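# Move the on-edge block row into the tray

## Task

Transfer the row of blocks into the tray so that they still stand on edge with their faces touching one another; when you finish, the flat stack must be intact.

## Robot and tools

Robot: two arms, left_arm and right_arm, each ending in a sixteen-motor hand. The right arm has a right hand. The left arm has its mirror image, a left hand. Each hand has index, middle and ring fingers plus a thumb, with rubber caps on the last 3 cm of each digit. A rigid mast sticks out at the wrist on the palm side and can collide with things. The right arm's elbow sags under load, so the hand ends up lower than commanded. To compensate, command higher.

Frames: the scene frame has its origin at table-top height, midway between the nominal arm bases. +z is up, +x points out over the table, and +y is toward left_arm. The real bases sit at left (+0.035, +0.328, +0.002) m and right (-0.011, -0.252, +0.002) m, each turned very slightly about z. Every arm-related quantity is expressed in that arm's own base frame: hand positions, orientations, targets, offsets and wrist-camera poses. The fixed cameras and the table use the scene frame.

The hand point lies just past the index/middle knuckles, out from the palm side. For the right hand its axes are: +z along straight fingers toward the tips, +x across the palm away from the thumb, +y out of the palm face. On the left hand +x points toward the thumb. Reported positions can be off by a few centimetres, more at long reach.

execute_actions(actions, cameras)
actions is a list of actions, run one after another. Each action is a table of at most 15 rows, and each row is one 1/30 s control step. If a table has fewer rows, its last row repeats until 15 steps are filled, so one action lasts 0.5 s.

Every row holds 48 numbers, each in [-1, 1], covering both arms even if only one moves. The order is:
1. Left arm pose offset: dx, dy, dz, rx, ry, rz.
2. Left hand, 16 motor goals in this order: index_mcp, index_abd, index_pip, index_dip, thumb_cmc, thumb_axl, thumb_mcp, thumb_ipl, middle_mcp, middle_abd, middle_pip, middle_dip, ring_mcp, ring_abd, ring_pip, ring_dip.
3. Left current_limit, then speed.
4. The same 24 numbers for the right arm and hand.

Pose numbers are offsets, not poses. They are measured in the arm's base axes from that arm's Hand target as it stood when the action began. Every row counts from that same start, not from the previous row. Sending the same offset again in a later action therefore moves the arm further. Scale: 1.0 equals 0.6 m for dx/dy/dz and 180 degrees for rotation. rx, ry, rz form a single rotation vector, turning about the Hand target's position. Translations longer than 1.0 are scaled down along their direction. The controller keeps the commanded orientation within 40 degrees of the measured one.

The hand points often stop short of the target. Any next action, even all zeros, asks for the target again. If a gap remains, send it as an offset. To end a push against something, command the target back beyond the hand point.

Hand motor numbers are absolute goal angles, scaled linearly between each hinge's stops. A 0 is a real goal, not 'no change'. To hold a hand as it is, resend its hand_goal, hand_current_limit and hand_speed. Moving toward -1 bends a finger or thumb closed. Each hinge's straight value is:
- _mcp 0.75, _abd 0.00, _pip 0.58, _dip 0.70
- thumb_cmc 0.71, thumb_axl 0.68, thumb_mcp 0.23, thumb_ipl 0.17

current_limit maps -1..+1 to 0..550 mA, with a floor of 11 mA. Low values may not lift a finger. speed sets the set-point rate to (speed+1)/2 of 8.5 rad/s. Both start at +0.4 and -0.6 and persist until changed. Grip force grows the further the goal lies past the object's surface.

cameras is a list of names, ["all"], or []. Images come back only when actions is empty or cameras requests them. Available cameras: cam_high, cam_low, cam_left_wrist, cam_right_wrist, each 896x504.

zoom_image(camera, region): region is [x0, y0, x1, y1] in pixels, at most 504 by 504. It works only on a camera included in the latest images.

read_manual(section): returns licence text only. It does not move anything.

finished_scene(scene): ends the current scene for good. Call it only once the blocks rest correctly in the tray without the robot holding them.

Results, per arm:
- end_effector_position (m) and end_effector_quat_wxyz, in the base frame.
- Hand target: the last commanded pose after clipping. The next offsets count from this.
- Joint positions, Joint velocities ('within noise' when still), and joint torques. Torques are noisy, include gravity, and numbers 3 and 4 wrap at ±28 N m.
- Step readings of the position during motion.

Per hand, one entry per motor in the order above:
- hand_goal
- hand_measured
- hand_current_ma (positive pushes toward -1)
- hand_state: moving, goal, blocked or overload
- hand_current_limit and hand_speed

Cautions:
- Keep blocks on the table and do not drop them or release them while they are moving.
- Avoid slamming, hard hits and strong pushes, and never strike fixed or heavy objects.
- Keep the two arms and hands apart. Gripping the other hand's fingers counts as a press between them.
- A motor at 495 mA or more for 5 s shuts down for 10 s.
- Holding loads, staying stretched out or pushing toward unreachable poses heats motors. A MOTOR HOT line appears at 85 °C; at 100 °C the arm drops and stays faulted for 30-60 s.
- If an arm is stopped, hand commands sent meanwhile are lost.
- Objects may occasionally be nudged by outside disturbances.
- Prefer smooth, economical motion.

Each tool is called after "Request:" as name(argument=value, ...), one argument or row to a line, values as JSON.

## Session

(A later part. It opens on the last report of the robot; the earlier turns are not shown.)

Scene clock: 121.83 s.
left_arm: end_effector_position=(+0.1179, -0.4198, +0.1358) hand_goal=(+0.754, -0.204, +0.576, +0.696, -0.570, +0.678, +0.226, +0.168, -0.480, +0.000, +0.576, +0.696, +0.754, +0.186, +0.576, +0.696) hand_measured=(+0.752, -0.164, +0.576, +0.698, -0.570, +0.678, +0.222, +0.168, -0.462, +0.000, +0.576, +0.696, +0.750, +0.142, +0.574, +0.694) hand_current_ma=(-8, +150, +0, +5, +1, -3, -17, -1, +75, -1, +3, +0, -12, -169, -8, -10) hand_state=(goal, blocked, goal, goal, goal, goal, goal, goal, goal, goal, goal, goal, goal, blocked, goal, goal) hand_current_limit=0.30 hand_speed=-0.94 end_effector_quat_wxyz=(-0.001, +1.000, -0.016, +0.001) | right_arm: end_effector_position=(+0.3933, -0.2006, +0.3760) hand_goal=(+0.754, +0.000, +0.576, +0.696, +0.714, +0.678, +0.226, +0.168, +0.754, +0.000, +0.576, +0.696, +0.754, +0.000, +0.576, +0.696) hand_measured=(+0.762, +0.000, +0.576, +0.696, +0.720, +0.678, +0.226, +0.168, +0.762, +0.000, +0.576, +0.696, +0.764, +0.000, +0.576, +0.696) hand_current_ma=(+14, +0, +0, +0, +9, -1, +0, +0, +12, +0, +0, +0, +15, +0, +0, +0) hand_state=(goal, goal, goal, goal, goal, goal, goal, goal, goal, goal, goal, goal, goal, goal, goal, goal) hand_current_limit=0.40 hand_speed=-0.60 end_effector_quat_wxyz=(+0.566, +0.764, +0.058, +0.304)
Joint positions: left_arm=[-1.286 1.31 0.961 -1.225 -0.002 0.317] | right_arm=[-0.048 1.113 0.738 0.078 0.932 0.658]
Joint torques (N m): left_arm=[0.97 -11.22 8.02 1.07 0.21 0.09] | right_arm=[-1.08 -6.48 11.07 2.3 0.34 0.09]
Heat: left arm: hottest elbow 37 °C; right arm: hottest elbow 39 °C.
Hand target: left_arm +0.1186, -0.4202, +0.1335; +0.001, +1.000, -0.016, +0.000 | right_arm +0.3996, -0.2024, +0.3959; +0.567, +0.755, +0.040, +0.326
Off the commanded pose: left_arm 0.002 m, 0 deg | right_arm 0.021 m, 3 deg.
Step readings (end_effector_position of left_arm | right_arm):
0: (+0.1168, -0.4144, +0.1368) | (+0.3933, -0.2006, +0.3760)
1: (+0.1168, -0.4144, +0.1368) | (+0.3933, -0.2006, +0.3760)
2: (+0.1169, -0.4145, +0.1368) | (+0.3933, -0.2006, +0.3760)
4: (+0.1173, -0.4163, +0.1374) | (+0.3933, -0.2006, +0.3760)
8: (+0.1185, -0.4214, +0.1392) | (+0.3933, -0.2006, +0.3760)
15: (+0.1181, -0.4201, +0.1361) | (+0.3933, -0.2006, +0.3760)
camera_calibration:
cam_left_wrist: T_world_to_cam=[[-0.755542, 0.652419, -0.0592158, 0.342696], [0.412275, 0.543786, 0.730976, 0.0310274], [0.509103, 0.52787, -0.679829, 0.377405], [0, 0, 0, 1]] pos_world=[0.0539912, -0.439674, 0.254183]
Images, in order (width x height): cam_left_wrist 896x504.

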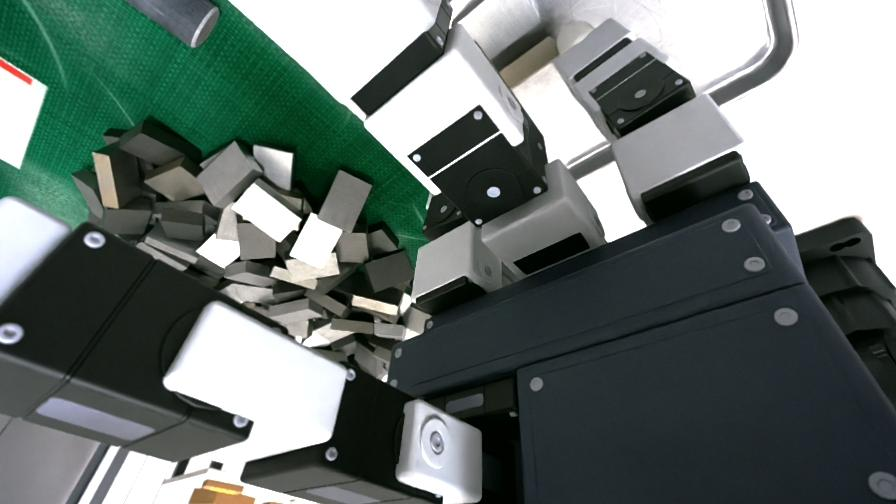

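Request:
execute_actions(
  actions=[
    [[-0.001,0.001,-0.0155,0,0,0,0.754,-0.205,0.576,0.696,-0.57,0.678,0.226,0.168,-0.48,0,0.576,0.696,0.754,0.185,0.576,0.696,0.3,-0.94,0,0,0,0,0,0,0.754,0,0.576,0.696,0.714,0.678,0.226,0.168,0.754,0,0.576,0.696,0.754,0,0.576,0.696,0.4,-0.6]],
  ],
  cameras=["cam_left_wrist"],
)

Request:
zoom_image(
  camera="cam_left_wrist",
  region=[460, 0, 600, 120],
)

Scene clock: 122.73 s.
left_arm: end_effector_position=(+0.1187, -0.4229, +0.1336) hand_goal=(+0.754, -0.204, +0.576, +0.696, -0.570, +0.678, +0.226, +0.168, -0.480, +0.000, +0.576, +0.696, +0.754, +0.186, +0.576, +0.696) hand_measured=(+0.752, -0.164, +0.576, +0.698, -0.570, +0.678, +0.222, +0.168, -0.462, +0.000, +0.576, +0.696, +0.750, +0.144, +0.574, +0.694) hand_current_ma=(-8, +150, +0, +5, +1, -3, -17, -1, +75, -1, +3, +0, -12, -161, -8, -10) hand_state=(goal, blocked, goal, goal, goal, goal, goal, goal, goal, goal, goal, goal, goal, blocked, goal, goal) hand_current_limit=0.30 hand_speed=-0.94 end_effector_quat_wxyz=(+0.007, +1.000, -0.016, +0.003) | right_arm: end_effector_position=(+0.3933, -0.2006, +0.3760) hand_goal=(+0.754, +0.000, +0.576, +0.696, +0.714, +0.678, +0.226, +0.168, +0.754, +0.000, +0.576, +0.696, +0.754, +0.000, +0.576, +0.696) hand_measured=(+0.762, +0.000, +0.576, +0.696, +0.720, +0.678, +0.226, +0.168, +0.762, +0.000, +0.576, +0.696, +0.764, +0.000, +0.576, +0.696) hand_current_ma=(+14, +0, +0, +0, +9, -1, +0, +0, +12, +0, +0, +0, +15, +0, +0, +0) hand_state=(goal, goal, goal, goal, goal, goal, goal, goal, goal, goal, goal, goal, goal, goal, goal, goal) hand_current_limit=0.40 hand_speed=-0.60 end_effector_quat_wxyz=(+0.566, +0.764, +0.058, +0.304)
Joint positions: left_arm=[-1.286 1.31 0.951 -1.196 -0.002 0.317] | right_arm=[-0.048 1.113 0.738 0.078 0.932 0.658]
Joint torques (N m): left_arm=[0.91 -10.4 7.38 0.94 0.16 0.06] | right_arm=[-1.08 -6.42 11.07 2.32 0.33 0.08]
Heat: left arm: hottest elbow 37 °C; right arm: hottest elbow 39 °C.
Hand target: left_arm +0.1181, -0.4195, +0.1241; +0.001, +1.000, -0.016, +0.000 | right_arm +0.3996, -0.2024, +0.3959; +0.567, +0.755, +0.040, +0.326
Off the commanded pose: left_arm 0.010 m, 1 deg | right_arm 0.021 m, 3 deg.
Step readings (end_effector_position of left_arm | right_arm):
0: (+0.1179, -0.4198, +0.1358) | (+0.3933, -0.2006, +0.3760)
1: (+0.1180, -0.4199, +0.1358) | (+0.3933, -0.2006, +0.3760)
2: (+0.1180, -0.4202, +0.1355) | (+0.3933, -0.2006, +0.3760)
4: (+0.1182, -0.4207, +0.1342) | (+0.3933, -0.2006, +0.3760)
8: (+0.1184, -0.4219, +0.1336) | (+0.3933, -0.2006, +0.3760)
15: (+0.1187, -0.4228, +0.1336) | (+0.3933, -0.2006, +0.3760)
camera_calibration:
cam_left_wrist: T_world_to_cam=[[-0.755238, 0.651249, -0.0740888, 0.346544], [0.409111, 0.556688, 0.722998, 0.0408626], [0.512097, 0.515726, -0.686866, 0.372604], [0, 0, 0, 1]] pos_world=[0.0541966, -0.440596, 0.252061]
Images, in order (width x height): cam_left_wrist 896x504.

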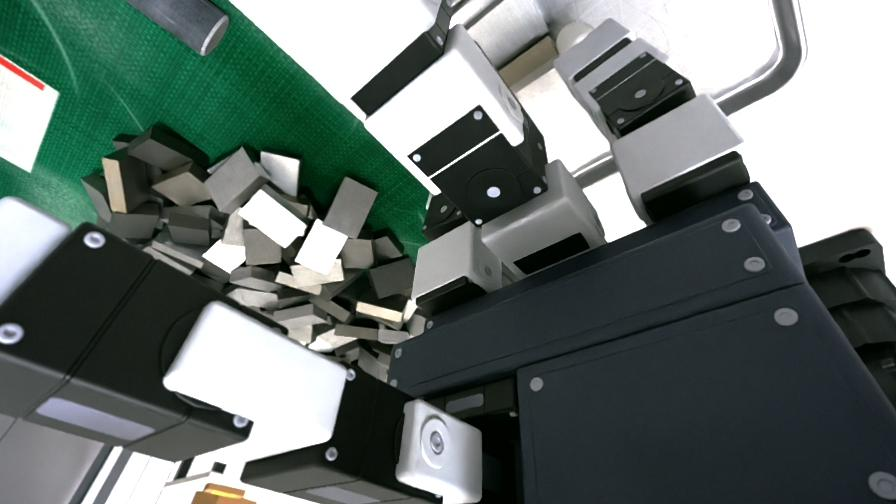

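Scaled by 3.600.

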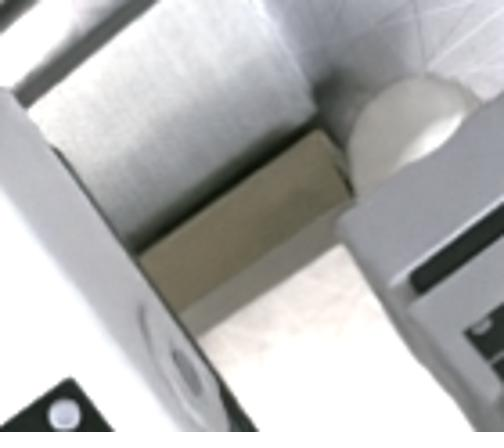

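Request:
execute_actions(
  actions=[],
  cameras=["cam_left_wrist"],
)

Request:
zoom_image(
  camera="cam_left_wrist",
  region=[460, 0, 600, 120],
)

Scene clock: 123.50 s.
left_arm: end_effector_position=(+0.1187, -0.4229, +0.1336) hand_goal=(+0.754, -0.204, +0.576, +0.696, -0.570, +0.678, +0.226, +0.168, -0.480, +0.000, +0.576, +0.696, +0.754, +0.186, +0.576, +0.696) hand_measured=(+0.752, -0.164, +0.576, +0.698, -0.570, +0.678, +0.222, +0.168, -0.462, +0.000, +0.576, +0.696, +0.750, +0.144, +0.574, +0.694) hand_current_ma=(-8, +150, +0, +5, +1, -3, -17, -1, +75, -1, +3, +0, -12, -161, -8, -10) hand_state=(goal, blocked, goal, goal, goal, goal, goal, goal, goal, goal, goal, goal, goal, blocked, goal, goal) hand_current_limit=0.30 hand_speed=-0.94 end_effector_quat_wxyz=(+0.007, +1.000, -0.016, +0.003) | right_arm: end_effector_position=(+0.3933, -0.2006, +0.3760) hand_goal=(+0.754, +0.000, +0.576, +0.696, +0.714, +0.678, +0.226, +0.168, +0.754, +0.000, +0.576, +0.696, +0.754, +0.000, +0.576, +0.696) hand_measured=(+0.762, +0.000, +0.576, +0.696, +0.720, +0.678, +0.226, +0.168, +0.762, +0.000, +0.576, +0.696, +0.764, +0.000, +0.576, +0.696) hand_current_ma=(+14, +0, +0, +0, +9, -1, +0, +0, +12, +0, +0, +0, +15, +0, +0, +0) hand_state=(goal, goal, goal, goal, goal, goal, goal, goal, goal, goal, goal, goal, goal, goal, goal, goal) hand_current_limit=0.40 hand_speed=-0.60 end_effector_quat_wxyz=(+0.566, +0.764, +0.058, +0.304)
Joint positions: left_arm=[-1.286 1.31 0.951 -1.196 -0.002 0.317] | right_arm=[-0.048 1.113 0.738 0.078 0.932 0.658]
Joint velocities: within noise
Joint torques (N m): left_arm=[0.91 -10.52 7.39 0.95 0.14 0.05] | right_arm=[-1.03 -6.53 11.03 2.3 0.33 0.09]
Heat: left arm: hottest elbow 37 °C; right arm: hottest elbow 39 °C.
Hand target: left_arm +0.1181, -0.4195, +0.1241; +0.001, +1.000, -0.016, +0.000 | right_arm +0.3996, -0.2024, +0.3959; +0.567, +0.755, +0.040, +0.326
Off the commanded pose: left_arm 0.010 m, 1 deg | right_arm 0.021 m, 3 deg.
camera_calibration:
cam_left_wrist: T_world_to_cam=[[-0.755238, 0.651249, -0.0740888, 0.346544], [0.409111, 0.556688, 0.722998, 0.0408626], [0.512097, 0.515726, -0.686866, 0.372604], [0, 0, 0, 1]] pos_world=[0.0541966, -0.440596, 0.252061]
Images, in order (width x height): cam_left_wrist 896x504.

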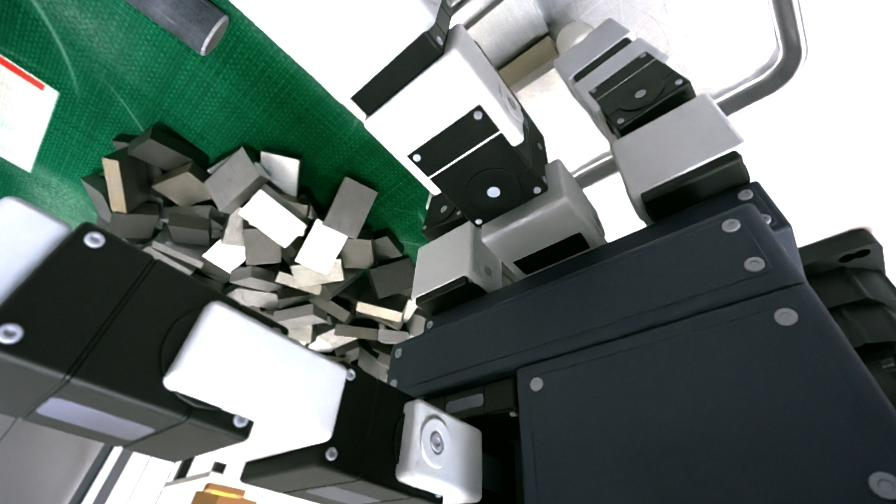

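Scaled by 3.600.

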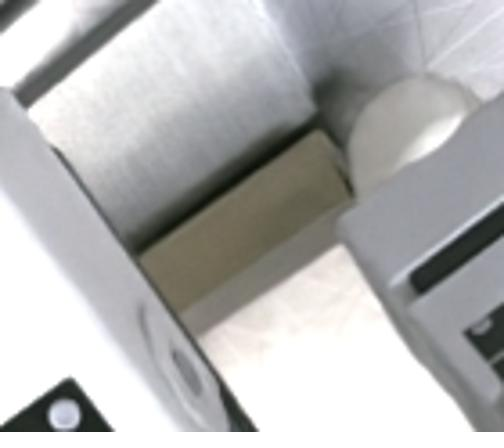

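Request:
execute_actions(
  actions=[
    [[0,0.0167,0.002,0,0,0, 0.754,-0.205,0.576,0.696,-0.57,0.678,0.226,0.168,-0.48,0,0.576,0.696,0.754,0.185,0.576,0.696,0.3,-0.94,0,0,0,0,0,0,0.754,0,0.576,0.696,0.714,0.678,0.226,0.168,0.754,0,0.576,0.696,0.754,0,0.576,0.696,0.4,-0.6]],
  ],
  cameras=["cam_left_wrist"],
)

Request:
zoom_image(
  camera="cam_left_wrist",
  region=[460, 0, 600, 120],
)

Scene clock: 124.50 s.
left_arm: end_effector_position=(+0.1176, -0.4161, +0.1334) hand_goal=(+0.754, -0.204, +0.576, +0.696, -0.570, +0.678, +0.226, +0.168, -0.480, +0.000, +0.576, +0.696, +0.754, +0.186, +0.576, +0.696) hand_measured=(+0.752, -0.164, +0.574, +0.696, -0.570, +0.678, +0.222, +0.168, -0.462, +0.000, +0.576, +0.696, +0.750, +0.144, +0.574, +0.694) hand_current_ma=(-6, +150, -3, +2, +1, -3, -17, -1, +75, -1, +3, +0, -14, -161, -9, -10) hand_state=(goal, blocked, goal, goal, goal, goal, goal, goal, goal, goal, goal, goal, goal, blocked, goal, goal) hand_current_limit=0.30 hand_speed=-0.94 end_effector_quat_wxyz=(+0.009, +1.000, -0.015, +0.004) | right_arm: end_effector_position=(+0.3933, -0.2006, +0.3760) hand_goal=(+0.754, +0.000, +0.576, +0.696, +0.714, +0.678, +0.226, +0.168, +0.754, +0.000, +0.576, +0.696, +0.754, +0.000, +0.576, +0.696) hand_measured=(+0.762, +0.000, +0.576, +0.696, +0.720, +0.678, +0.226, +0.168, +0.762, +0.000, +0.576, +0.696, +0.764, +0.000, +0.576, +0.696) hand_current_ma=(+14, +0, +0, +0, +9, -1, +0, +0, +12, +0, +0, +0, +15, +0, +0, +0) hand_state=(goal, goal, goal, goal, goal, goal, goal, goal, goal, goal, goal, goal, goal, goal, goal, goal) hand_current_limit=0.40 hand_speed=-0.60 end_effector_quat_wxyz=(+0.566, +0.764, +0.058, +0.304)
Joint positions: left_arm=[-1.284 1.29 0.932 -1.194 -0.002 0.317] | right_arm=[-0.048 1.113 0.738 0.078 0.932 0.658]
Joint torques (N m): left_arm=[1.61 -10.87 7.19 0.68 0.14 0.14] | right_arm=[-1.08 -6.48 11.06 2.3 0.34 0.09]
Heat: left arm: hottest elbow 37 °C; right arm: hottest elbow 39 °C.
Hand target: left_arm +0.1181, -0.4096, +0.1255; +0.001, +1.000, -0.016, +0.001 | right_arm +0.3996, -0.2024, +0.3959; +0.567, +0.755, +0.040, +0.326
Off the commanded pose: left_arm 0.010 m, 1 deg | right_arm 0.021 m, 3 deg.
Step readings (end_effector_position of left_arm | right_arm):
0: (+0.1187, -0.4229, +0.1336) | (+0.3933, -0.2006, +0.3760)
1: (+0.1187, -0.4229, +0.1336) | (+0.3933, -0.2006, +0.3760)
2: (+0.1186, -0.4225, +0.1333) | (+0.3933, -0.2006, +0.3760)
4: (+0.1183, -0.4217, +0.1334) | (+0.3933, -0.2006, +0.3760)
8: (+0.1176, -0.4179, +0.1339) | (+0.3933, -0.2006, +0.3760)
15: (+0.1176, -0.4161, +0.1334) | (+0.3933, -0.2006, +0.3760)
camera_calibration:
cam_left_wrist: T_world_to_cam=[[-0.756413, 0.649649, -0.076128, 0.341087], [0.407537, 0.559119, 0.722011, 0.0390064], [0.511619, 0.515113, -0.687681, 0.369437], [0, 0, 0, 1]] pos_world=[0.0530949, -0.433698, 0.251858]
Images, in order (width x height): cam_left_wrist 896x504.

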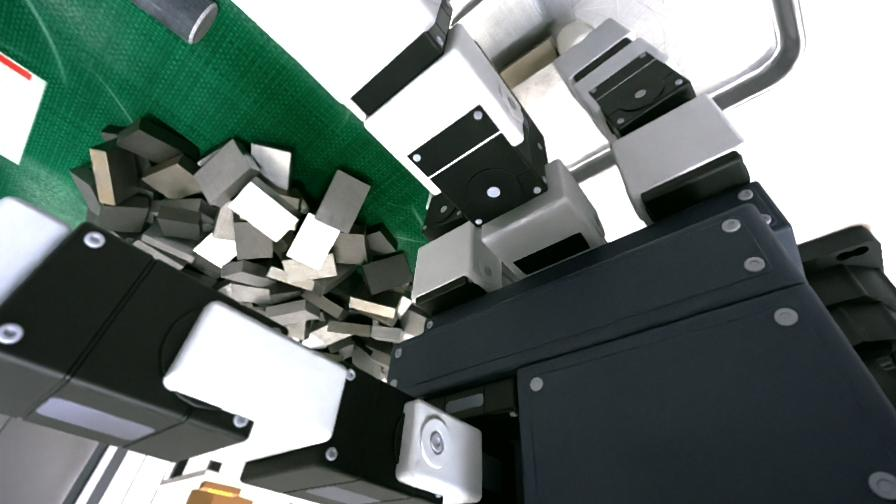

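Scaled by 3.600.

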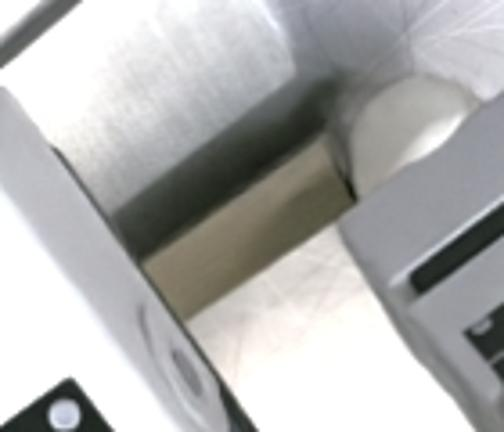

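Request:
execute_actions(
  actions=[
    [[0,0.003,-0.0083,0,0,0, 0.754,-0.205,0.576,0.696,-0.57,0.678,0.226,0.168,-0.48,0,0.576,0.696,0.754,0.185,0.576,0.696,0.3,-0.94,0,0,0,0,0,0,0.754,0,0.576,0.696,0.714,0.678,0.226,0.168,0.754,0,0.576,0.696,0.754,0,0.576,0.696,0.4,-0.6]],
  ],
  cameras=["cam_left_wrist"],
)

Request:
zoom_image(
  camera="cam_left_wrist",
  region=[460, 0, 600, 120],
)

Scene clock: 125.53 s.
left_arm: end_effector_position=(+0.1183, -0.4112, +0.1282) hand_goal=(+0.754, -0.204, +0.576, +0.696, -0.570, +0.678, +0.226, +0.168, -0.480, +0.000, +0.576, +0.696, +0.754, +0.186, +0.576, +0.696) hand_measured=(+0.758, -0.164, +0.578, +0.696, -0.570, +0.678, +0.222, +0.168, -0.462, +0.000, +0.576, +0.696, +0.754, +0.144, +0.576, +0.694) hand_current_ma=(+12, +150, +8, +2, +1, -3, -17, -1, +75, -1, +3, +0, -2, -161, +1, -4) hand_state=(goal, blocked, goal, goal, goal, goal, goal, goal, goal, goal, goal, goal, goal, blocked, goal, goal) hand_current_limit=0.30 hand_speed=-0.94 end_effector_quat_wxyz=(+0.004, +1.000, -0.013, +0.003) | right_arm: end_effector_position=(+0.3933, -0.2006, +0.3760) hand_goal=(+0.754, +0.000, +0.576, +0.696, +0.714, +0.678, +0.226, +0.168, +0.754, +0.000, +0.576, +0.696, +0.754, +0.000, +0.576, +0.696) hand_measured=(+0.762, +0.000, +0.576, +0.696, +0.720, +0.678, +0.226, +0.168, +0.762, +0.000, +0.576, +0.696, +0.764, +0.000, +0.576, +0.696) hand_current_ma=(+14, +0, +0, +0, +9, -1, +0, +0, +12, +0, +0, +0, +15, +0, +0, +0) hand_state=(goal, goal, goal, goal, goal, goal, goal, goal, goal, goal, goal, goal, goal, goal, goal, goal) hand_current_limit=0.40 hand_speed=-0.60 end_effector_quat_wxyz=(+0.566, +0.764, +0.058, +0.304)
Joint positions: left_arm=[-1.28 1.289 0.919 -1.192 -0.003 0.317] | right_arm=[-0.048 1.113 0.738 0.078 0.932 0.658]
Joint torques (N m): left_arm=[0.97 -10.64 7.17 1.2 0.22 0.18] | right_arm=[-1.08 -6.48 11.07 2.32 0.33 0.08]
Heat: left arm: hottest elbow 37 °C; right arm: hottest elbow 39 °C.
Hand target: left_arm +0.1181, -0.4077, +0.1205; +0.001, +1.000, -0.016, +0.001 | right_arm +0.3996, -0.2024, +0.3959; +0.567, +0.755, +0.040, +0.326
Off the commanded pose: left_arm 0.008 m, 1 deg | right_arm 0.021 m, 3 deg.
Step readings (end_effector_position of left_arm | right_arm):
0: (+0.1176, -0.4161, +0.1334) | (+0.3933, -0.2006, +0.3760)
1: (+0.1176, -0.4161, +0.1334) | (+0.3933, -0.2006, +0.3760)
2: (+0.1175, -0.4160, +0.1332) | (+0.3933, -0.2006, +0.3760)
4: (+0.1175, -0.4148, +0.1322) | (+0.3933, -0.2006, +0.3760)
8: (+0.1181, -0.4112, +0.1284) | (+0.3933, -0.2006, +0.3760)
15: (+0.1183, -0.4112, +0.1282) | (+0.3933, -0.2006, +0.3760)
camera_calibration:
cam_left_wrist: T_world_to_cam=[[-0.759255, 0.647133, -0.0689271, 0.336372], [0.406096, 0.553874, 0.72685, 0.0371236], [0.508545, 0.523873, -0.683329, 0.366396], [0, 0, 0, 1]] pos_world=[0.0539873, -0.430184, 0.246571]
Images, in order (width x height): cam_left_wrist 896x504.

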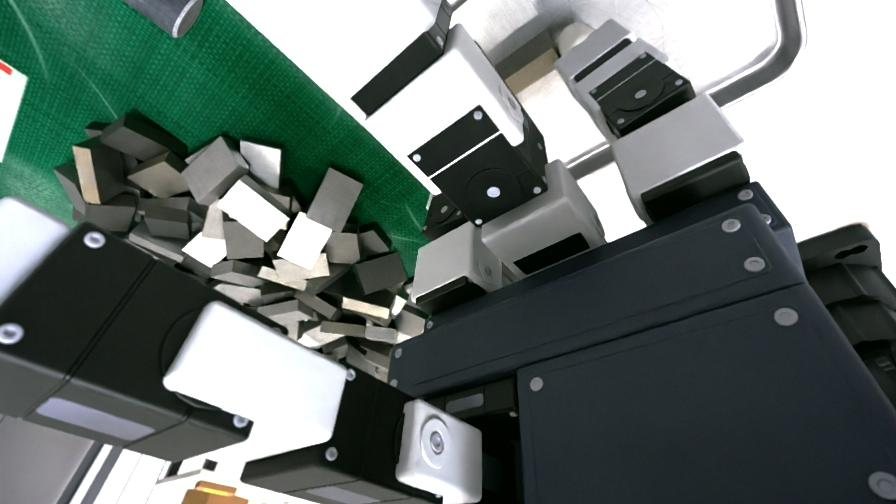

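Scaled by 3.600.

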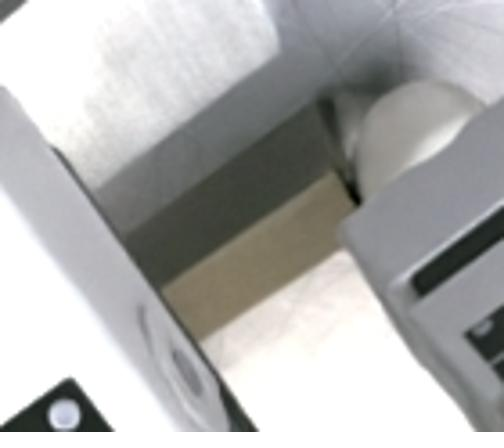

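Request:
execute_actions(
  actions=[
    [[0,0.0283,0.0297,-0.0463,0,0, 0.754,-0.205,0.576,0.696,-0.57,0.678,0.226,0.168,-0.48,0,0.576,0.696,0.754,0.185,0.576,0.696,0.3,-0.94,0,0,0,0,0,0,0.754,0,0.576,0.696,0.714,0.678,0.226,0.168,0.754,0,0.576,0.696,0.754,0,0.576,0.696,0.4,-0.6]],
  ],
  cameras=["cam_left_wrist","cam_low"],
)

Request:
zoom_image(
  camera="cam_left_wrist",
  region=[460, 0, 600, 120],
)

Request:
zoom_image(
  camera="cam_low",
  region=[385, 205, 485, 295],
)

Scene clock: 127.63 s.
left_arm: end_effector_position=(+0.1164, -0.3914, +0.1387) hand_goal=(+0.754, -0.204, +0.576, +0.696, -0.570, +0.678, +0.226, +0.168, -0.480, +0.000, +0.576, +0.696, +0.754, +0.186, +0.576, +0.696) hand_measured=(+0.756, -0.164, +0.578, +0.698, -0.570, +0.678, +0.222, +0.168, -0.462, +0.000, +0.576, +0.696, +0.754, +0.144, +0.576, +0.696) hand_current_ma=(+4, +150, +7, +4, +1, -3, -17, -1, +75, -1, +3, +0, +1, -160, +2, -1) hand_state=(goal, blocked, goal, goal, goal, goal, goal, goal, goal, goal, goal, goal, goal, blocked, goal, goal) hand_current_limit=0.30 hand_speed=-0.94 end_effector_quat_wxyz=(+0.068, +0.998, -0.014, +0.001) | right_arm: end_effector_position=(+0.3933, -0.2006, +0.3760) hand_goal=(+0.754, +0.000, +0.576, +0.696, +0.714, +0.678, +0.226, +0.168, +0.754, +0.000, +0.576, +0.696, +0.754, +0.000, +0.576, +0.696) hand_measured=(+0.762, +0.000, +0.576, +0.696, +0.720, +0.678, +0.226, +0.168, +0.762, +0.000, +0.576, +0.696, +0.764, +0.000, +0.576, +0.696) hand_current_ma=(+14, +0, +0, +0, +9, -1, +0, +0, +12, +0, +0, +0, +15, +0, +0, +0) hand_state=(goal, goal, goal, goal, goal, goal, goal, goal, goal, goal, goal, goal, goal, goal, goal, goal) hand_current_limit=0.40 hand_speed=-0.60 end_effector_quat_wxyz=(+0.566, +0.764, +0.058, +0.304)
Joint positions: left_arm=[-1.242 1.155 0.802 -1.088 0.045 0.353] | right_arm=[-0.048 1.113 0.738 0.078 0.932 0.658]
Joint torques (N m): left_arm=[1.55 -9.76 8.2 1.48 0.28 0.18] | right_arm=[-1.14 -6.42 11.07 2.32 0.33 0.09]
Heat: left arm: hottest elbow 36 °C; right arm: hottest elbow 39 °C.
Hand target: left_arm +0.1181, -0.3907, +0.1382; +0.073, +0.997, -0.016, +0.002 | right_arm +0.3996, -0.2024, +0.3959; +0.567, +0.755, +0.040, +0.326
Off the commanded pose: left_arm 0.002 m, 1 deg | right_arm 0.021 m, 3 deg.
Step readings (end_effector_position of left_arm | right_arm):
0: (+0.1183, -0.4112, +0.1282) | (+0.3933, -0.2006, +0.3760)
1: (+0.1180, -0.4112, +0.1280) | (+0.3933, -0.2006, +0.3760)
2: (+0.1181, -0.4109, +0.1281) | (+0.3933, -0.2006, +0.3760)
4: (+0.1186, -0.4063, +0.1300) | (+0.3933, -0.2006, +0.3760)
8: (+0.1174, -0.3920, +0.1361) | (+0.3933, -0.2006, +0.3760)
15: (+0.1164, -0.3911, +0.1387) | (+0.3933, -0.2006, +0.3760)
camera_calibration:
cam_left_wrist: T_world_to_cam=[[-0.758553, 0.634775, -0.147165, 0.328719], [0.411697, 0.641941, 0.646852, 0.0642124], [0.505077, 0.430085, -0.748281, 0.336846], [0, 0, 0, 1]] pos_world=[0.0527819, -0.394755, 0.258895]
Images, in order (width x height): cam_low 896x504, cam_left_wrist 896x504.

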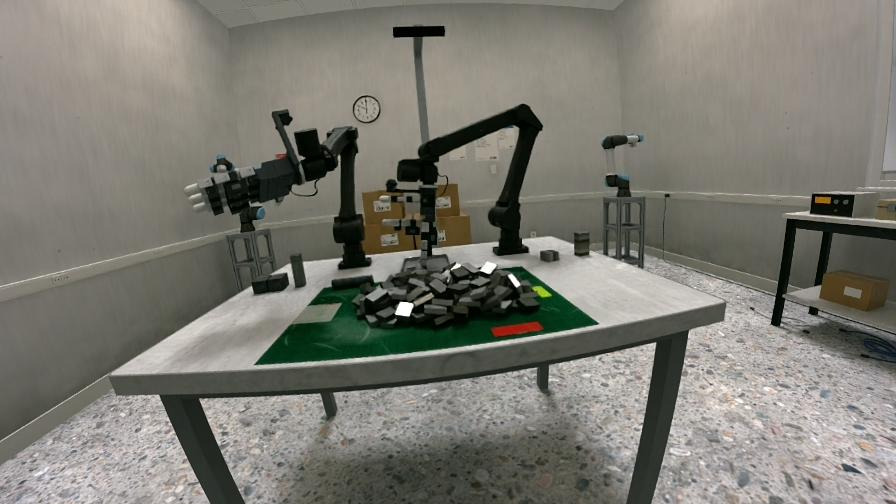

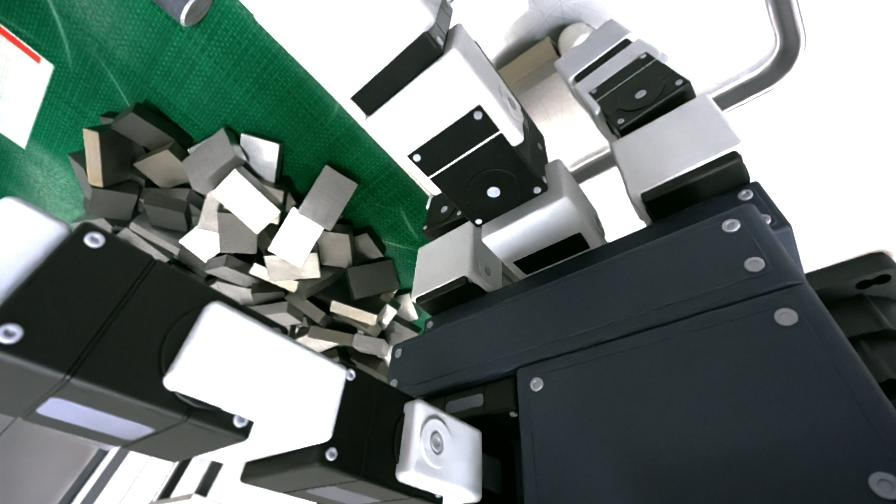

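Scaled by 3.600.

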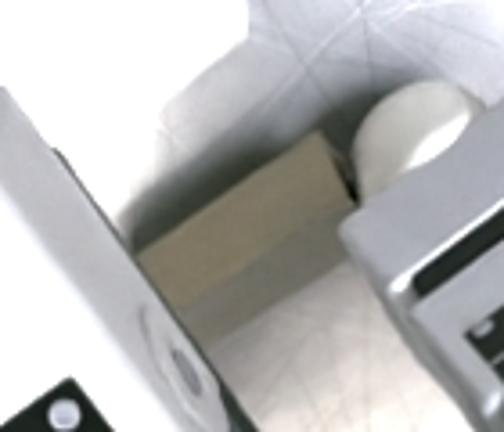

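Scaled by 5.040.

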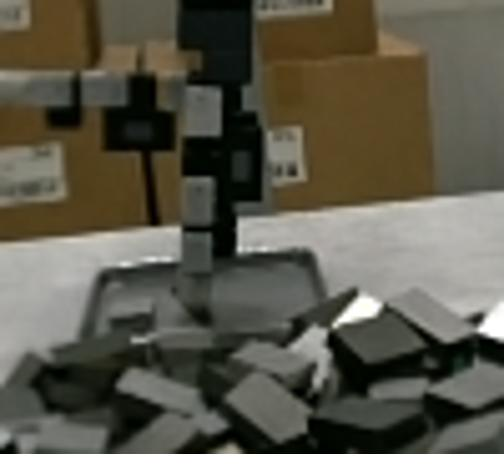

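Request:
execute_actions(
  actions=[
    [[0,0,-0.0067,0,0,0, 0.754,-0.205,0.576,0.696,-0.57,0.678,0.226,0.168,-0.48,0,0.576,0.696,0.754,0.185,0.576,0.696,0.3,-0.94,0,0,0,0,0,0,0.754,0,0.576,0.696,0.714,0.678,0.226,0.168,0.754,0,0.576,0.696,0.754,0,0.576,0.696,0.4,-0.6]],
  ],
  cameras=["cam_left_wrist","cam_low"],
)

Request:
zoom_image(
  camera="cam_left_wrist",
  region=[460, 0, 600, 120],
)

Scene clock: 128.73 s.
left_arm: end_effector_position=(+0.1164, -0.3934, +0.1385) hand_goal=(+0.754, -0.204, +0.576, +0.696, -0.570, +0.678, +0.226, +0.168, -0.480, +0.000, +0.576, +0.696, +0.754, +0.186, +0.576, +0.696) hand_measured=(+0.756, -0.164, +0.578, +0.698, -0.570, +0.678, +0.222, +0.168, -0.462, +0.000, +0.576, +0.696, +0.754, +0.144, +0.576, +0.696) hand_current_ma=(+4, +150, +6, +4, +1, -3, -17, -1, +75, -1, +3, +0, -1, -160, +2, -1) hand_state=(goal, blocked, goal, goal, goal, goal, goal, goal, goal, goal, goal, goal, goal, blocked, goal, goal) hand_current_limit=0.30 hand_speed=-0.94 end_effector_quat_wxyz=(+0.074, +0.997, -0.014, +0.001) | right_arm: end_effector_position=(+0.3933, -0.2006, +0.3760) hand_goal=(+0.754, +0.000, +0.576, +0.696, +0.714, +0.678, +0.226, +0.168, +0.754, +0.000, +0.576, +0.696, +0.754, +0.000, +0.576, +0.696) hand_measured=(+0.762, +0.000, +0.576, +0.696, +0.720, +0.678, +0.226, +0.168, +0.762, +0.000, +0.576, +0.696, +0.764, +0.000, +0.576, +0.696) hand_current_ma=(+14, +0, +0, +0, +9, -1, +0, +0, +12, +0, +0, +0, +15, +0, +0, +0) hand_state=(goal, goal, goal, goal, goal, goal, goal, goal, goal, goal, goal, goal, goal, goal, goal, goal) hand_current_limit=0.40 hand_speed=-0.60 end_effector_quat_wxyz=(+0.566, +0.764, +0.058, +0.304)
Joint positions: left_arm=[-1.242 1.155 0.797 -1.073 0.048 0.354] | right_arm=[-0.048 1.113 0.738 0.078 0.932 0.658]
Joint torques (N m): left_arm=[1.44 -9.29 7.82 1.32 0.18 0.15] | right_arm=[-1.08 -6.42 11.06 2.29 0.33 0.09]
Heat: left arm: hottest elbow 36 °C; right arm: hottest elbow 39 °C.
Hand target: left_arm +0.1181, -0.3908, +0.1343; +0.074, +0.997, -0.016, +0.002 | right_arm +0.3996, -0.2024, +0.3959; +0.567, +0.755, +0.040, +0.326
Off the commanded pose: left_arm 0.005 m, 0 deg | right_arm 0.021 m, 3 deg.
Step readings (end_effector_position of left_arm | right_arm):
0: (+0.1163, -0.3914, +0.1387) | (+0.3933, -0.2006, +0.3760)
1: (+0.1163, -0.3915, +0.1387) | (+0.3933, -0.2006, +0.3760)
2: (+0.1163, -0.3916, +0.1386) | (+0.3933, -0.2006, +0.3760)
4: (+0.1163, -0.3921, +0.1385) | (+0.3933, -0.2006, +0.3760)
8: (+0.1164, -0.3931, +0.1385) | (+0.3933, -0.2006, +0.3760)
15: (+0.1164, -0.3933, +0.1385) | (+0.3933, -0.2006, +0.3760)
camera_calibration:
cam_left_wrist: T_world_to_cam=[[-0.757435, 0.634307, -0.15475, 0.330799], [0.412276, 0.648436, 0.639969, 0.069063], [0.506282, 0.420935, -0.752657, 0.3344], [0, 0, 0, 1]] pos_world=[0.0527849, -0.395372, 0.258682]
Images, in order (width x height): cam_low 896x504, cam_left_wrist 896x504.

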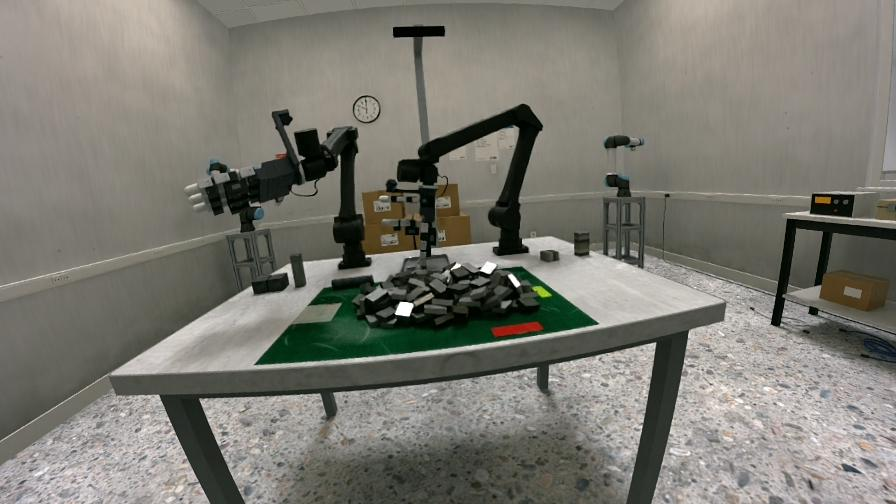

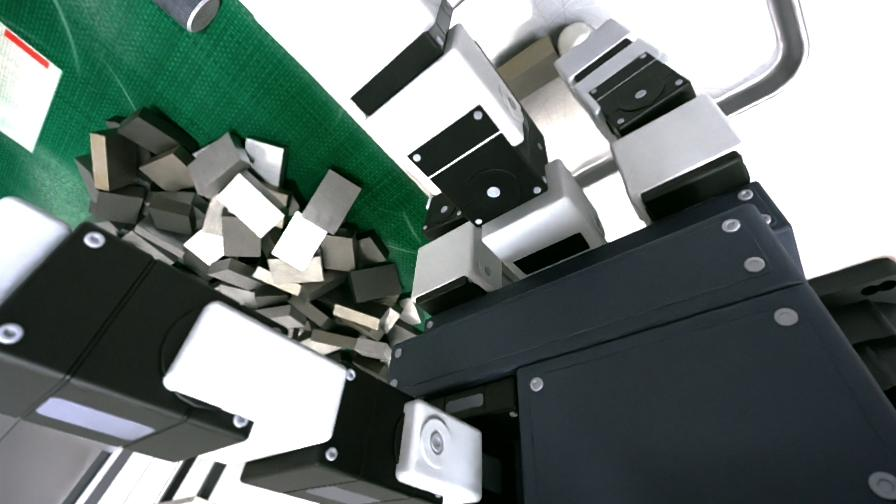

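Scaled by 3.600.

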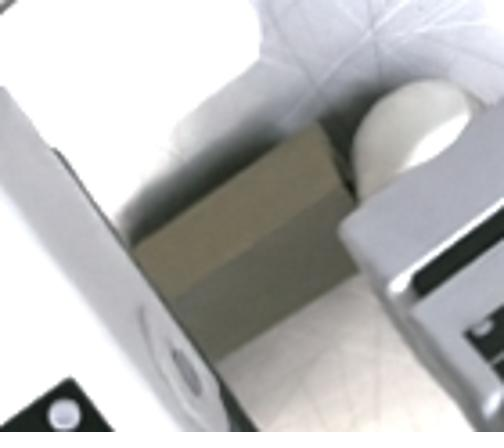

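Request:
execute_actions(
  actions=[
    [[0,0.002,-0.0058,0,0,0, 0.754,-0.205,0.576,0.696,-0.57,0.678,0.226,0.168,-0.48,0,0.576,0.696,0.754,0.185,0.576,0.696,0.3,-0.94,0,0,0,0,0,0,0.754,0,0.576,0.696,0.714,0.678,0.226,0.168,0.754,0,0.576,0.696,0.754,0,0.576,0.696,0.4,-0.6]],
  ],
  cameras=["cam_left_wrist"],
)

Request:
zoom_image(
  camera="cam_left_wrist",
  region=[460, 0, 600, 120],
)

Scene clock: 130.10 s.
left_arm: end_effector_position=(+0.1166, -0.3945, +0.1373) hand_goal=(+0.754, -0.204, +0.576, +0.696, -0.570, +0.678, +0.226, +0.168, -0.480, +0.000, +0.576, +0.696, +0.754, +0.186, +0.576, +0.696) hand_measured=(+0.750, -0.164, +0.574, +0.696, -0.570, +0.678, +0.222, +0.168, -0.462, +0.000, +0.576, +0.696, +0.750, +0.144, +0.574, +0.696) hand_current_ma=(-17, +150, -5, +2, +1, -3, -17, -1, +75, -1, +3, +0, -15, -160, -5, -1) hand_state=(goal, blocked, goal, goal, goal, goal, goal, goal, goal, goal, goal, goal, goal, blocked, goal, goal) hand_current_limit=0.30 hand_speed=-0.94 end_effector_quat_wxyz=(+0.078, +0.997, -0.015, +0.002) | right_arm: end_effector_position=(+0.3933, -0.2006, +0.3760) hand_goal=(+0.754, +0.000, +0.576, +0.696, +0.714, +0.678, +0.226, +0.168, +0.754, +0.000, +0.576, +0.696, +0.754, +0.000, +0.576, +0.696) hand_measured=(+0.762, +0.000, +0.576, +0.696, +0.720, +0.678, +0.226, +0.168, +0.762, +0.000, +0.576, +0.696, +0.764, +0.000, +0.576, +0.696) hand_current_ma=(+14, +0, +0, +0, +9, -1, +0, +0, +12, +0, +0, +0, +15, +0, +0, +0) hand_state=(goal, goal, goal, goal, goal, goal, goal, goal, goal, goal, goal, goal, goal, goal, goal, goal) hand_current_limit=0.40 hand_speed=-0.60 end_effector_quat_wxyz=(+0.566, +0.764, +0.058, +0.304)
Joint positions: left_arm=[-1.242 1.155 0.791 -1.059 0.048 0.356] | right_arm=[-0.048 1.113 0.738 0.078 0.932 0.658]
Joint torques (N m): left_arm=[1.49 -9 7.53 1.2 0.18 0.18] | right_arm=[-1.08 -6.48 11.07 2.29 0.33 0.09]
Heat: left arm: hottest elbow 36 °C; right arm: hottest elbow 39 °C.
Hand target: left_arm +0.1181, -0.3897, +0.1309; +0.074, +0.997, -0.016, +0.002 | right_arm +0.3996, -0.2024, +0.3959; +0.567, +0.755, +0.040, +0.326
Off the commanded pose: left_arm 0.008 m, 1 deg | right_arm 0.021 m, 3 deg.
Step readings (end_effector_position of left_arm | right_arm):
0: (+0.1164, -0.3934, +0.1385) | (+0.3933, -0.2006, +0.3760)
1: (+0.1164, -0.3934, +0.1385) | (+0.3933, -0.2006, +0.3760)
2: (+0.1164, -0.3935, +0.1384) | (+0.3933, -0.2006, +0.3760)
4: (+0.1165, -0.3938, +0.1381) | (+0.3933, -0.2006, +0.3760)
8: (+0.1165, -0.3942, +0.1374) | (+0.3933, -0.2006, +0.3760)
15: (+0.1165, -0.3944, +0.1373) | (+0.3933, -0.2006, +0.3760)
camera_calibration:
cam_left_wrist: T_world_to_cam=[[-0.756335, 0.633952, -0.161441, 0.33198], [0.411466, 0.652857, 0.635982, 0.0728048], [0.50858, 0.414588, -0.754628, 0.331396], [0, 0, 0, 1]] pos_world=[0.0525897, -0.395383, 0.257374]
Images, in order (width x height): cam_left_wrist 896x504.

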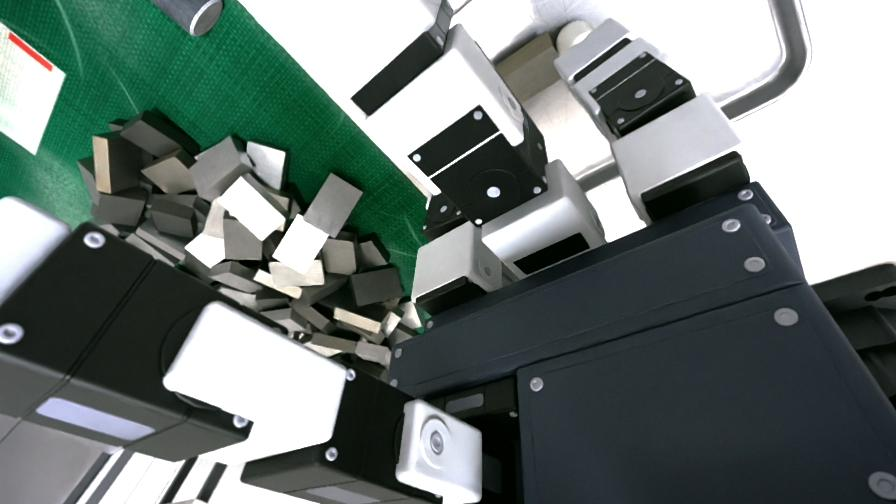

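Scaled by 3.600.

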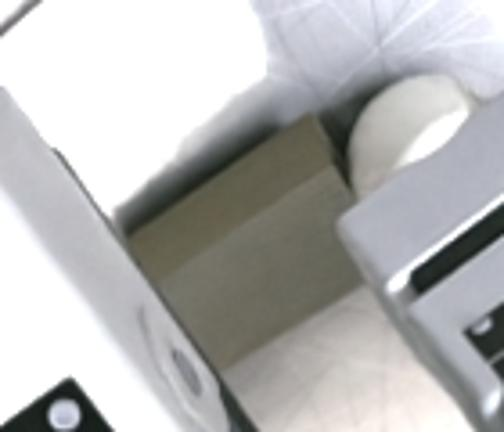

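Request:
execute_actions(
  actions=[
    [[0,-0.0117,0.0,0,0,0, 0.754,-0.205,0.576,0.696,-0.57,0.678,0.226,0.168,-0.48,0,0.576,0.696,0.754,0.185,0.576,0.696,0.3,-0.94,0,0,0,0,0,0,0.754,0,0.576,0.696,0.714,0.678,0.226,0.168,0.754,0,0.576,0.696,0.754,0,0.576,0.696,0.4,-0.6]],
  ],
  cameras=["cam_left_wrist"],
)

Request:
zoom_image(
  camera="cam_left_wrist",
  region=[460, 0, 600, 120],
)

Scene clock: 131.67 s.
left_arm: end_effector_position=(+0.1168, -0.3953, +0.1369) hand_goal=(+0.754, -0.204, +0.576, +0.696, -0.570, +0.678, +0.226, +0.168, -0.480, +0.000, +0.576, +0.696, +0.754, +0.186, +0.576, +0.696) hand_measured=(+0.750, -0.164, +0.574, +0.696, -0.570, +0.678, +0.222, +0.168, -0.462, +0.000, +0.576, +0.696, +0.750, +0.144, +0.574, +0.696) hand_current_ma=(-17, +150, -5, +2, +1, -3, -17, -1, +75, -1, +3, +0, -15, -160, -5, -1) hand_state=(goal, blocked, goal, goal, goal, goal, goal, goal, goal, goal, goal, goal, goal, blocked, goal, goal) hand_current_limit=0.30 hand_speed=-0.94 end_effector_quat_wxyz=(+0.079, +0.997, -0.015, +0.002) | right_arm: end_effector_position=(+0.3933, -0.2006, +0.3760) hand_goal=(+0.754, +0.000, +0.576, +0.696, +0.714, +0.678, +0.226, +0.168, +0.754, +0.000, +0.576, +0.696, +0.754, +0.000, +0.576, +0.696) hand_measured=(+0.762, +0.000, +0.576, +0.696, +0.720, +0.678, +0.226, +0.168, +0.762, +0.000, +0.576, +0.696, +0.764, +0.000, +0.576, +0.696) hand_current_ma=(+14, +0, +0, +0, +9, -1, +0, +0, +12, +0, +0, +0, +15, +0, +0, +0) hand_state=(goal, goal, goal, goal, goal, goal, goal, goal, goal, goal, goal, goal, goal, goal, goal, goal) hand_current_limit=0.40 hand_speed=-0.60 end_effector_quat_wxyz=(+0.566, +0.764, +0.058, +0.304)
Joint positions: left_arm=[-1.242 1.157 0.791 -1.056 0.049 0.356] | right_arm=[-0.048 1.113 0.738 0.078 0.932 0.658]
Joint torques (N m): left_arm=[1.08 -7.82 8.62 1.29 0.12 0.07] | right_arm=[-1.08 -6.48 11.07 2.3 0.33 0.09]
Heat: left arm: hottest elbow 36 °C; right arm: hottest elbow 39 °C.
Hand target: left_arm +0.1181, -0.3966, +0.1309; +0.074, +0.997, -0.016, +0.002 | right_arm +0.3996, -0.2024, +0.3959; +0.567, +0.755, +0.040, +0.326
Off the commanded pose: left_arm 0.006 m, 1 deg | right_arm 0.021 m, 3 deg.
Step readings (end_effector_position of left_arm | right_arm):
0: (+0.1166, -0.3945, +0.1373) | (+0.3933, -0.2006, +0.3760)
1: (+0.1166, -0.3945, +0.1373) | (+0.3933, -0.2006, +0.3760)
2: (+0.1166, -0.3945, +0.1373) | (+0.3933, -0.2006, +0.3760)
4: (+0.1166, -0.3946, +0.1374) | (+0.3933, -0.2006, +0.3760)
8: (+0.1167, -0.3949, +0.1372) | (+0.3933, -0.2006, +0.3760)
15: (+0.1168, -0.3953, +0.1369) | (+0.3933, -0.2006, +0.3760)
camera_calibration:
cam_left_wrist: T_world_to_cam=[[-0.756296, 0.633713, -0.162557, 0.332761], [0.411364, 0.653835, 0.635042, 0.074093], [0.50872, 0.41341, -0.75518, 0.330824], [0, 0, 0, 1]] pos_world=[0.05289, -0.396085, 0.256872]
Images, in order (width x height): cam_left_wrist 896x504.

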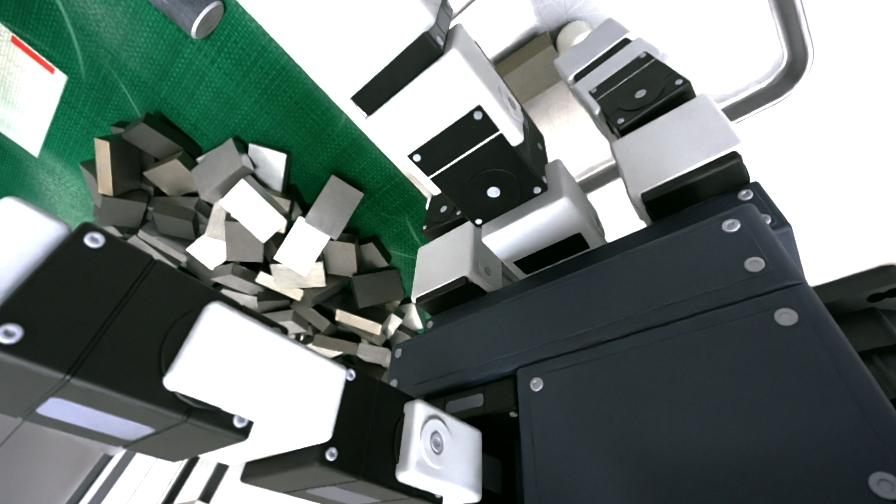

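Scaled by 3.600.

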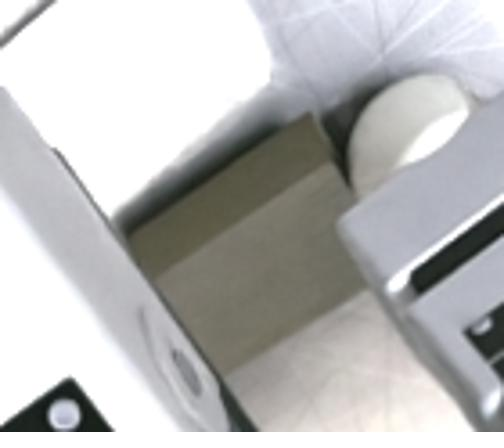

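Request:
execute_actions(
  actions=[
    [[0,-0.009,0.004,0,0,0, 0.754,-0.205,0.576,0.696,-0.57,0.678,0.226,0.168,-0.48,0,0.576,0.696,0.754,0.185,0.576,0.696,0.3,-0.94,0,0,0,0,0,0,0.754,0,0.576,0.696,0.714,0.678,0.226,0.168,0.754,0,0.576,0.696,0.754,0,0.576,0.696,0.4,-0.6]],
  ],
  cameras=["cam_left_wrist"],
)

Request:
zoom_image(
  camera="cam_left_wrist",
  region=[460, 0, 600, 120],
)

Scene clock: 132.50 s.
left_arm: end_effector_position=(+0.1169, -0.3955, +0.1304) hand_goal=(+0.754, -0.204, +0.576, +0.696, -0.570, +0.678, +0.226, +0.168, -0.480, +0.000, +0.576, +0.696, +0.754, +0.186, +0.576, +0.696) hand_measured=(+0.744, -0.164, +0.570, +0.694, -0.570, +0.678, +0.222, +0.168, -0.462, +0.000, +0.576, +0.696, +0.754, +0.144, +0.574, +0.696) hand_current_ma=(-44, +150, -19, -5, +1, -3, -17, -1, +75, -1, +3, +0, -2, -160, -5, -1) hand_state=(goal, blocked, goal, goal, goal, goal, goal, goal, goal, goal, goal, goal, goal, blocked, goal, goal) hand_current_limit=0.30 hand_speed=-0.94 end_effector_quat_wxyz=(+0.071, +0.997, -0.015, +0.000) | right_arm: end_effector_position=(+0.3933, -0.2006, +0.3760) hand_goal=(+0.754, +0.000, +0.576, +0.696, +0.714, +0.678, +0.226, +0.168, +0.754, +0.000, +0.576, +0.696, +0.754, +0.000, +0.576, +0.696) hand_measured=(+0.762, +0.000, +0.576, +0.696, +0.720, +0.678, +0.226, +0.168, +0.762, +0.000, +0.576, +0.696, +0.764, +0.000, +0.576, +0.696) hand_current_ma=(+14, +0, +0, +0, +9, -1, +0, +0, +12, +0, +0, +0, +15, +0, +0, +0) hand_state=(goal, goal, goal, goal, goal, goal, goal, goal, goal, goal, goal, goal, goal, goal, goal, goal) hand_current_limit=0.40 hand_speed=-0.60 end_effector_quat_wxyz=(+0.566, +0.764, +0.058, +0.304)
Joint positions: left_arm=[-1.242 1.174 0.791 -1.055 0.048 0.356] | right_arm=[-0.048 1.113 0.738 0.078 0.932 0.658]
Joint torques (N m): left_arm=[0.56 -8.12 9.85 1.07 0.08 0.03] | right_arm=[-1.14 -6.48 11.08 2.3 0.34 0.08]
Heat: left arm: hottest elbow 36 °C; right arm: hottest elbow 39 °C.
Hand target: left_arm +0.1181, -0.4021, +0.1332; +0.074, +0.997, -0.016, +0.002 | right_arm +0.3996, -0.2024, +0.3959; +0.567, +0.755, +0.040, +0.326
Off the commanded pose: left_arm 0.007 m, 0 deg | right_arm 0.021 m, 3 deg.
Step readings (end_effector_position of left_arm | right_arm):
0: (+0.1168, -0.3953, +0.1369) | (+0.3933, -0.2006, +0.3760)
1: (+0.1168, -0.3953, +0.1367) | (+0.3933, -0.2006, +0.3760)
2: (+0.1168, -0.3953, +0.1366) | (+0.3933, -0.2006, +0.3760)
4: (+0.1168, -0.3954, +0.1357) | (+0.3933, -0.2006, +0.3760)
8: (+0.1169, -0.3955, +0.1330) | (+0.3933, -0.2006, +0.3760)
15: (+0.1169, -0.3955, +0.1304) | (+0.3933, -0.2006, +0.3760)
camera_calibration:
cam_left_wrist: T_world_to_cam=[[-0.757044, 0.636099, -0.149206, 0.331177], [0.414482, 0.644096, 0.642918, 0.0730102], [0.505063, 0.424874, -0.751261, 0.330397], [0, 0, 0, 1]] pos_world=[0.0535831, -0.398064, 0.250688]
Images, in order (width x height): cam_left_wrist 896x504.

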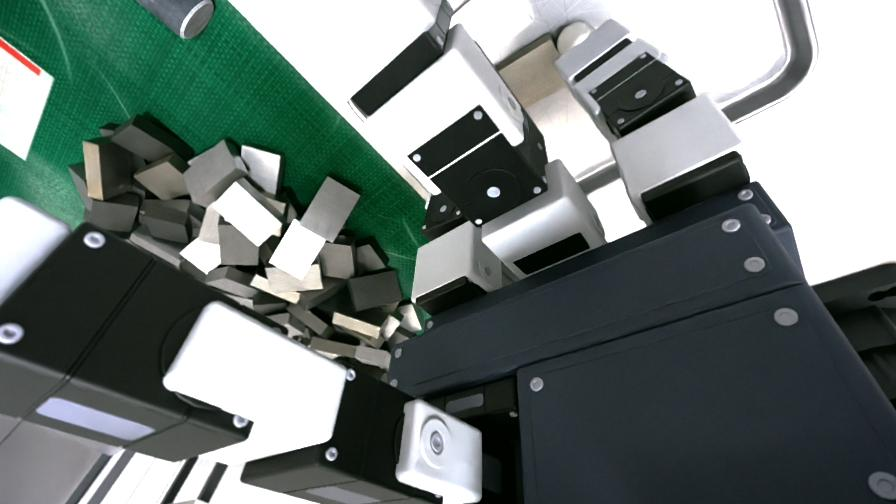

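Scaled by 3.600.

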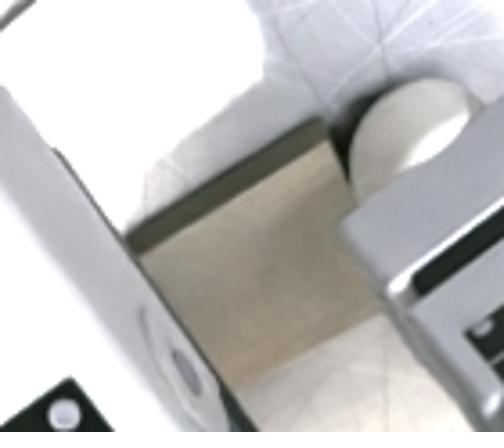

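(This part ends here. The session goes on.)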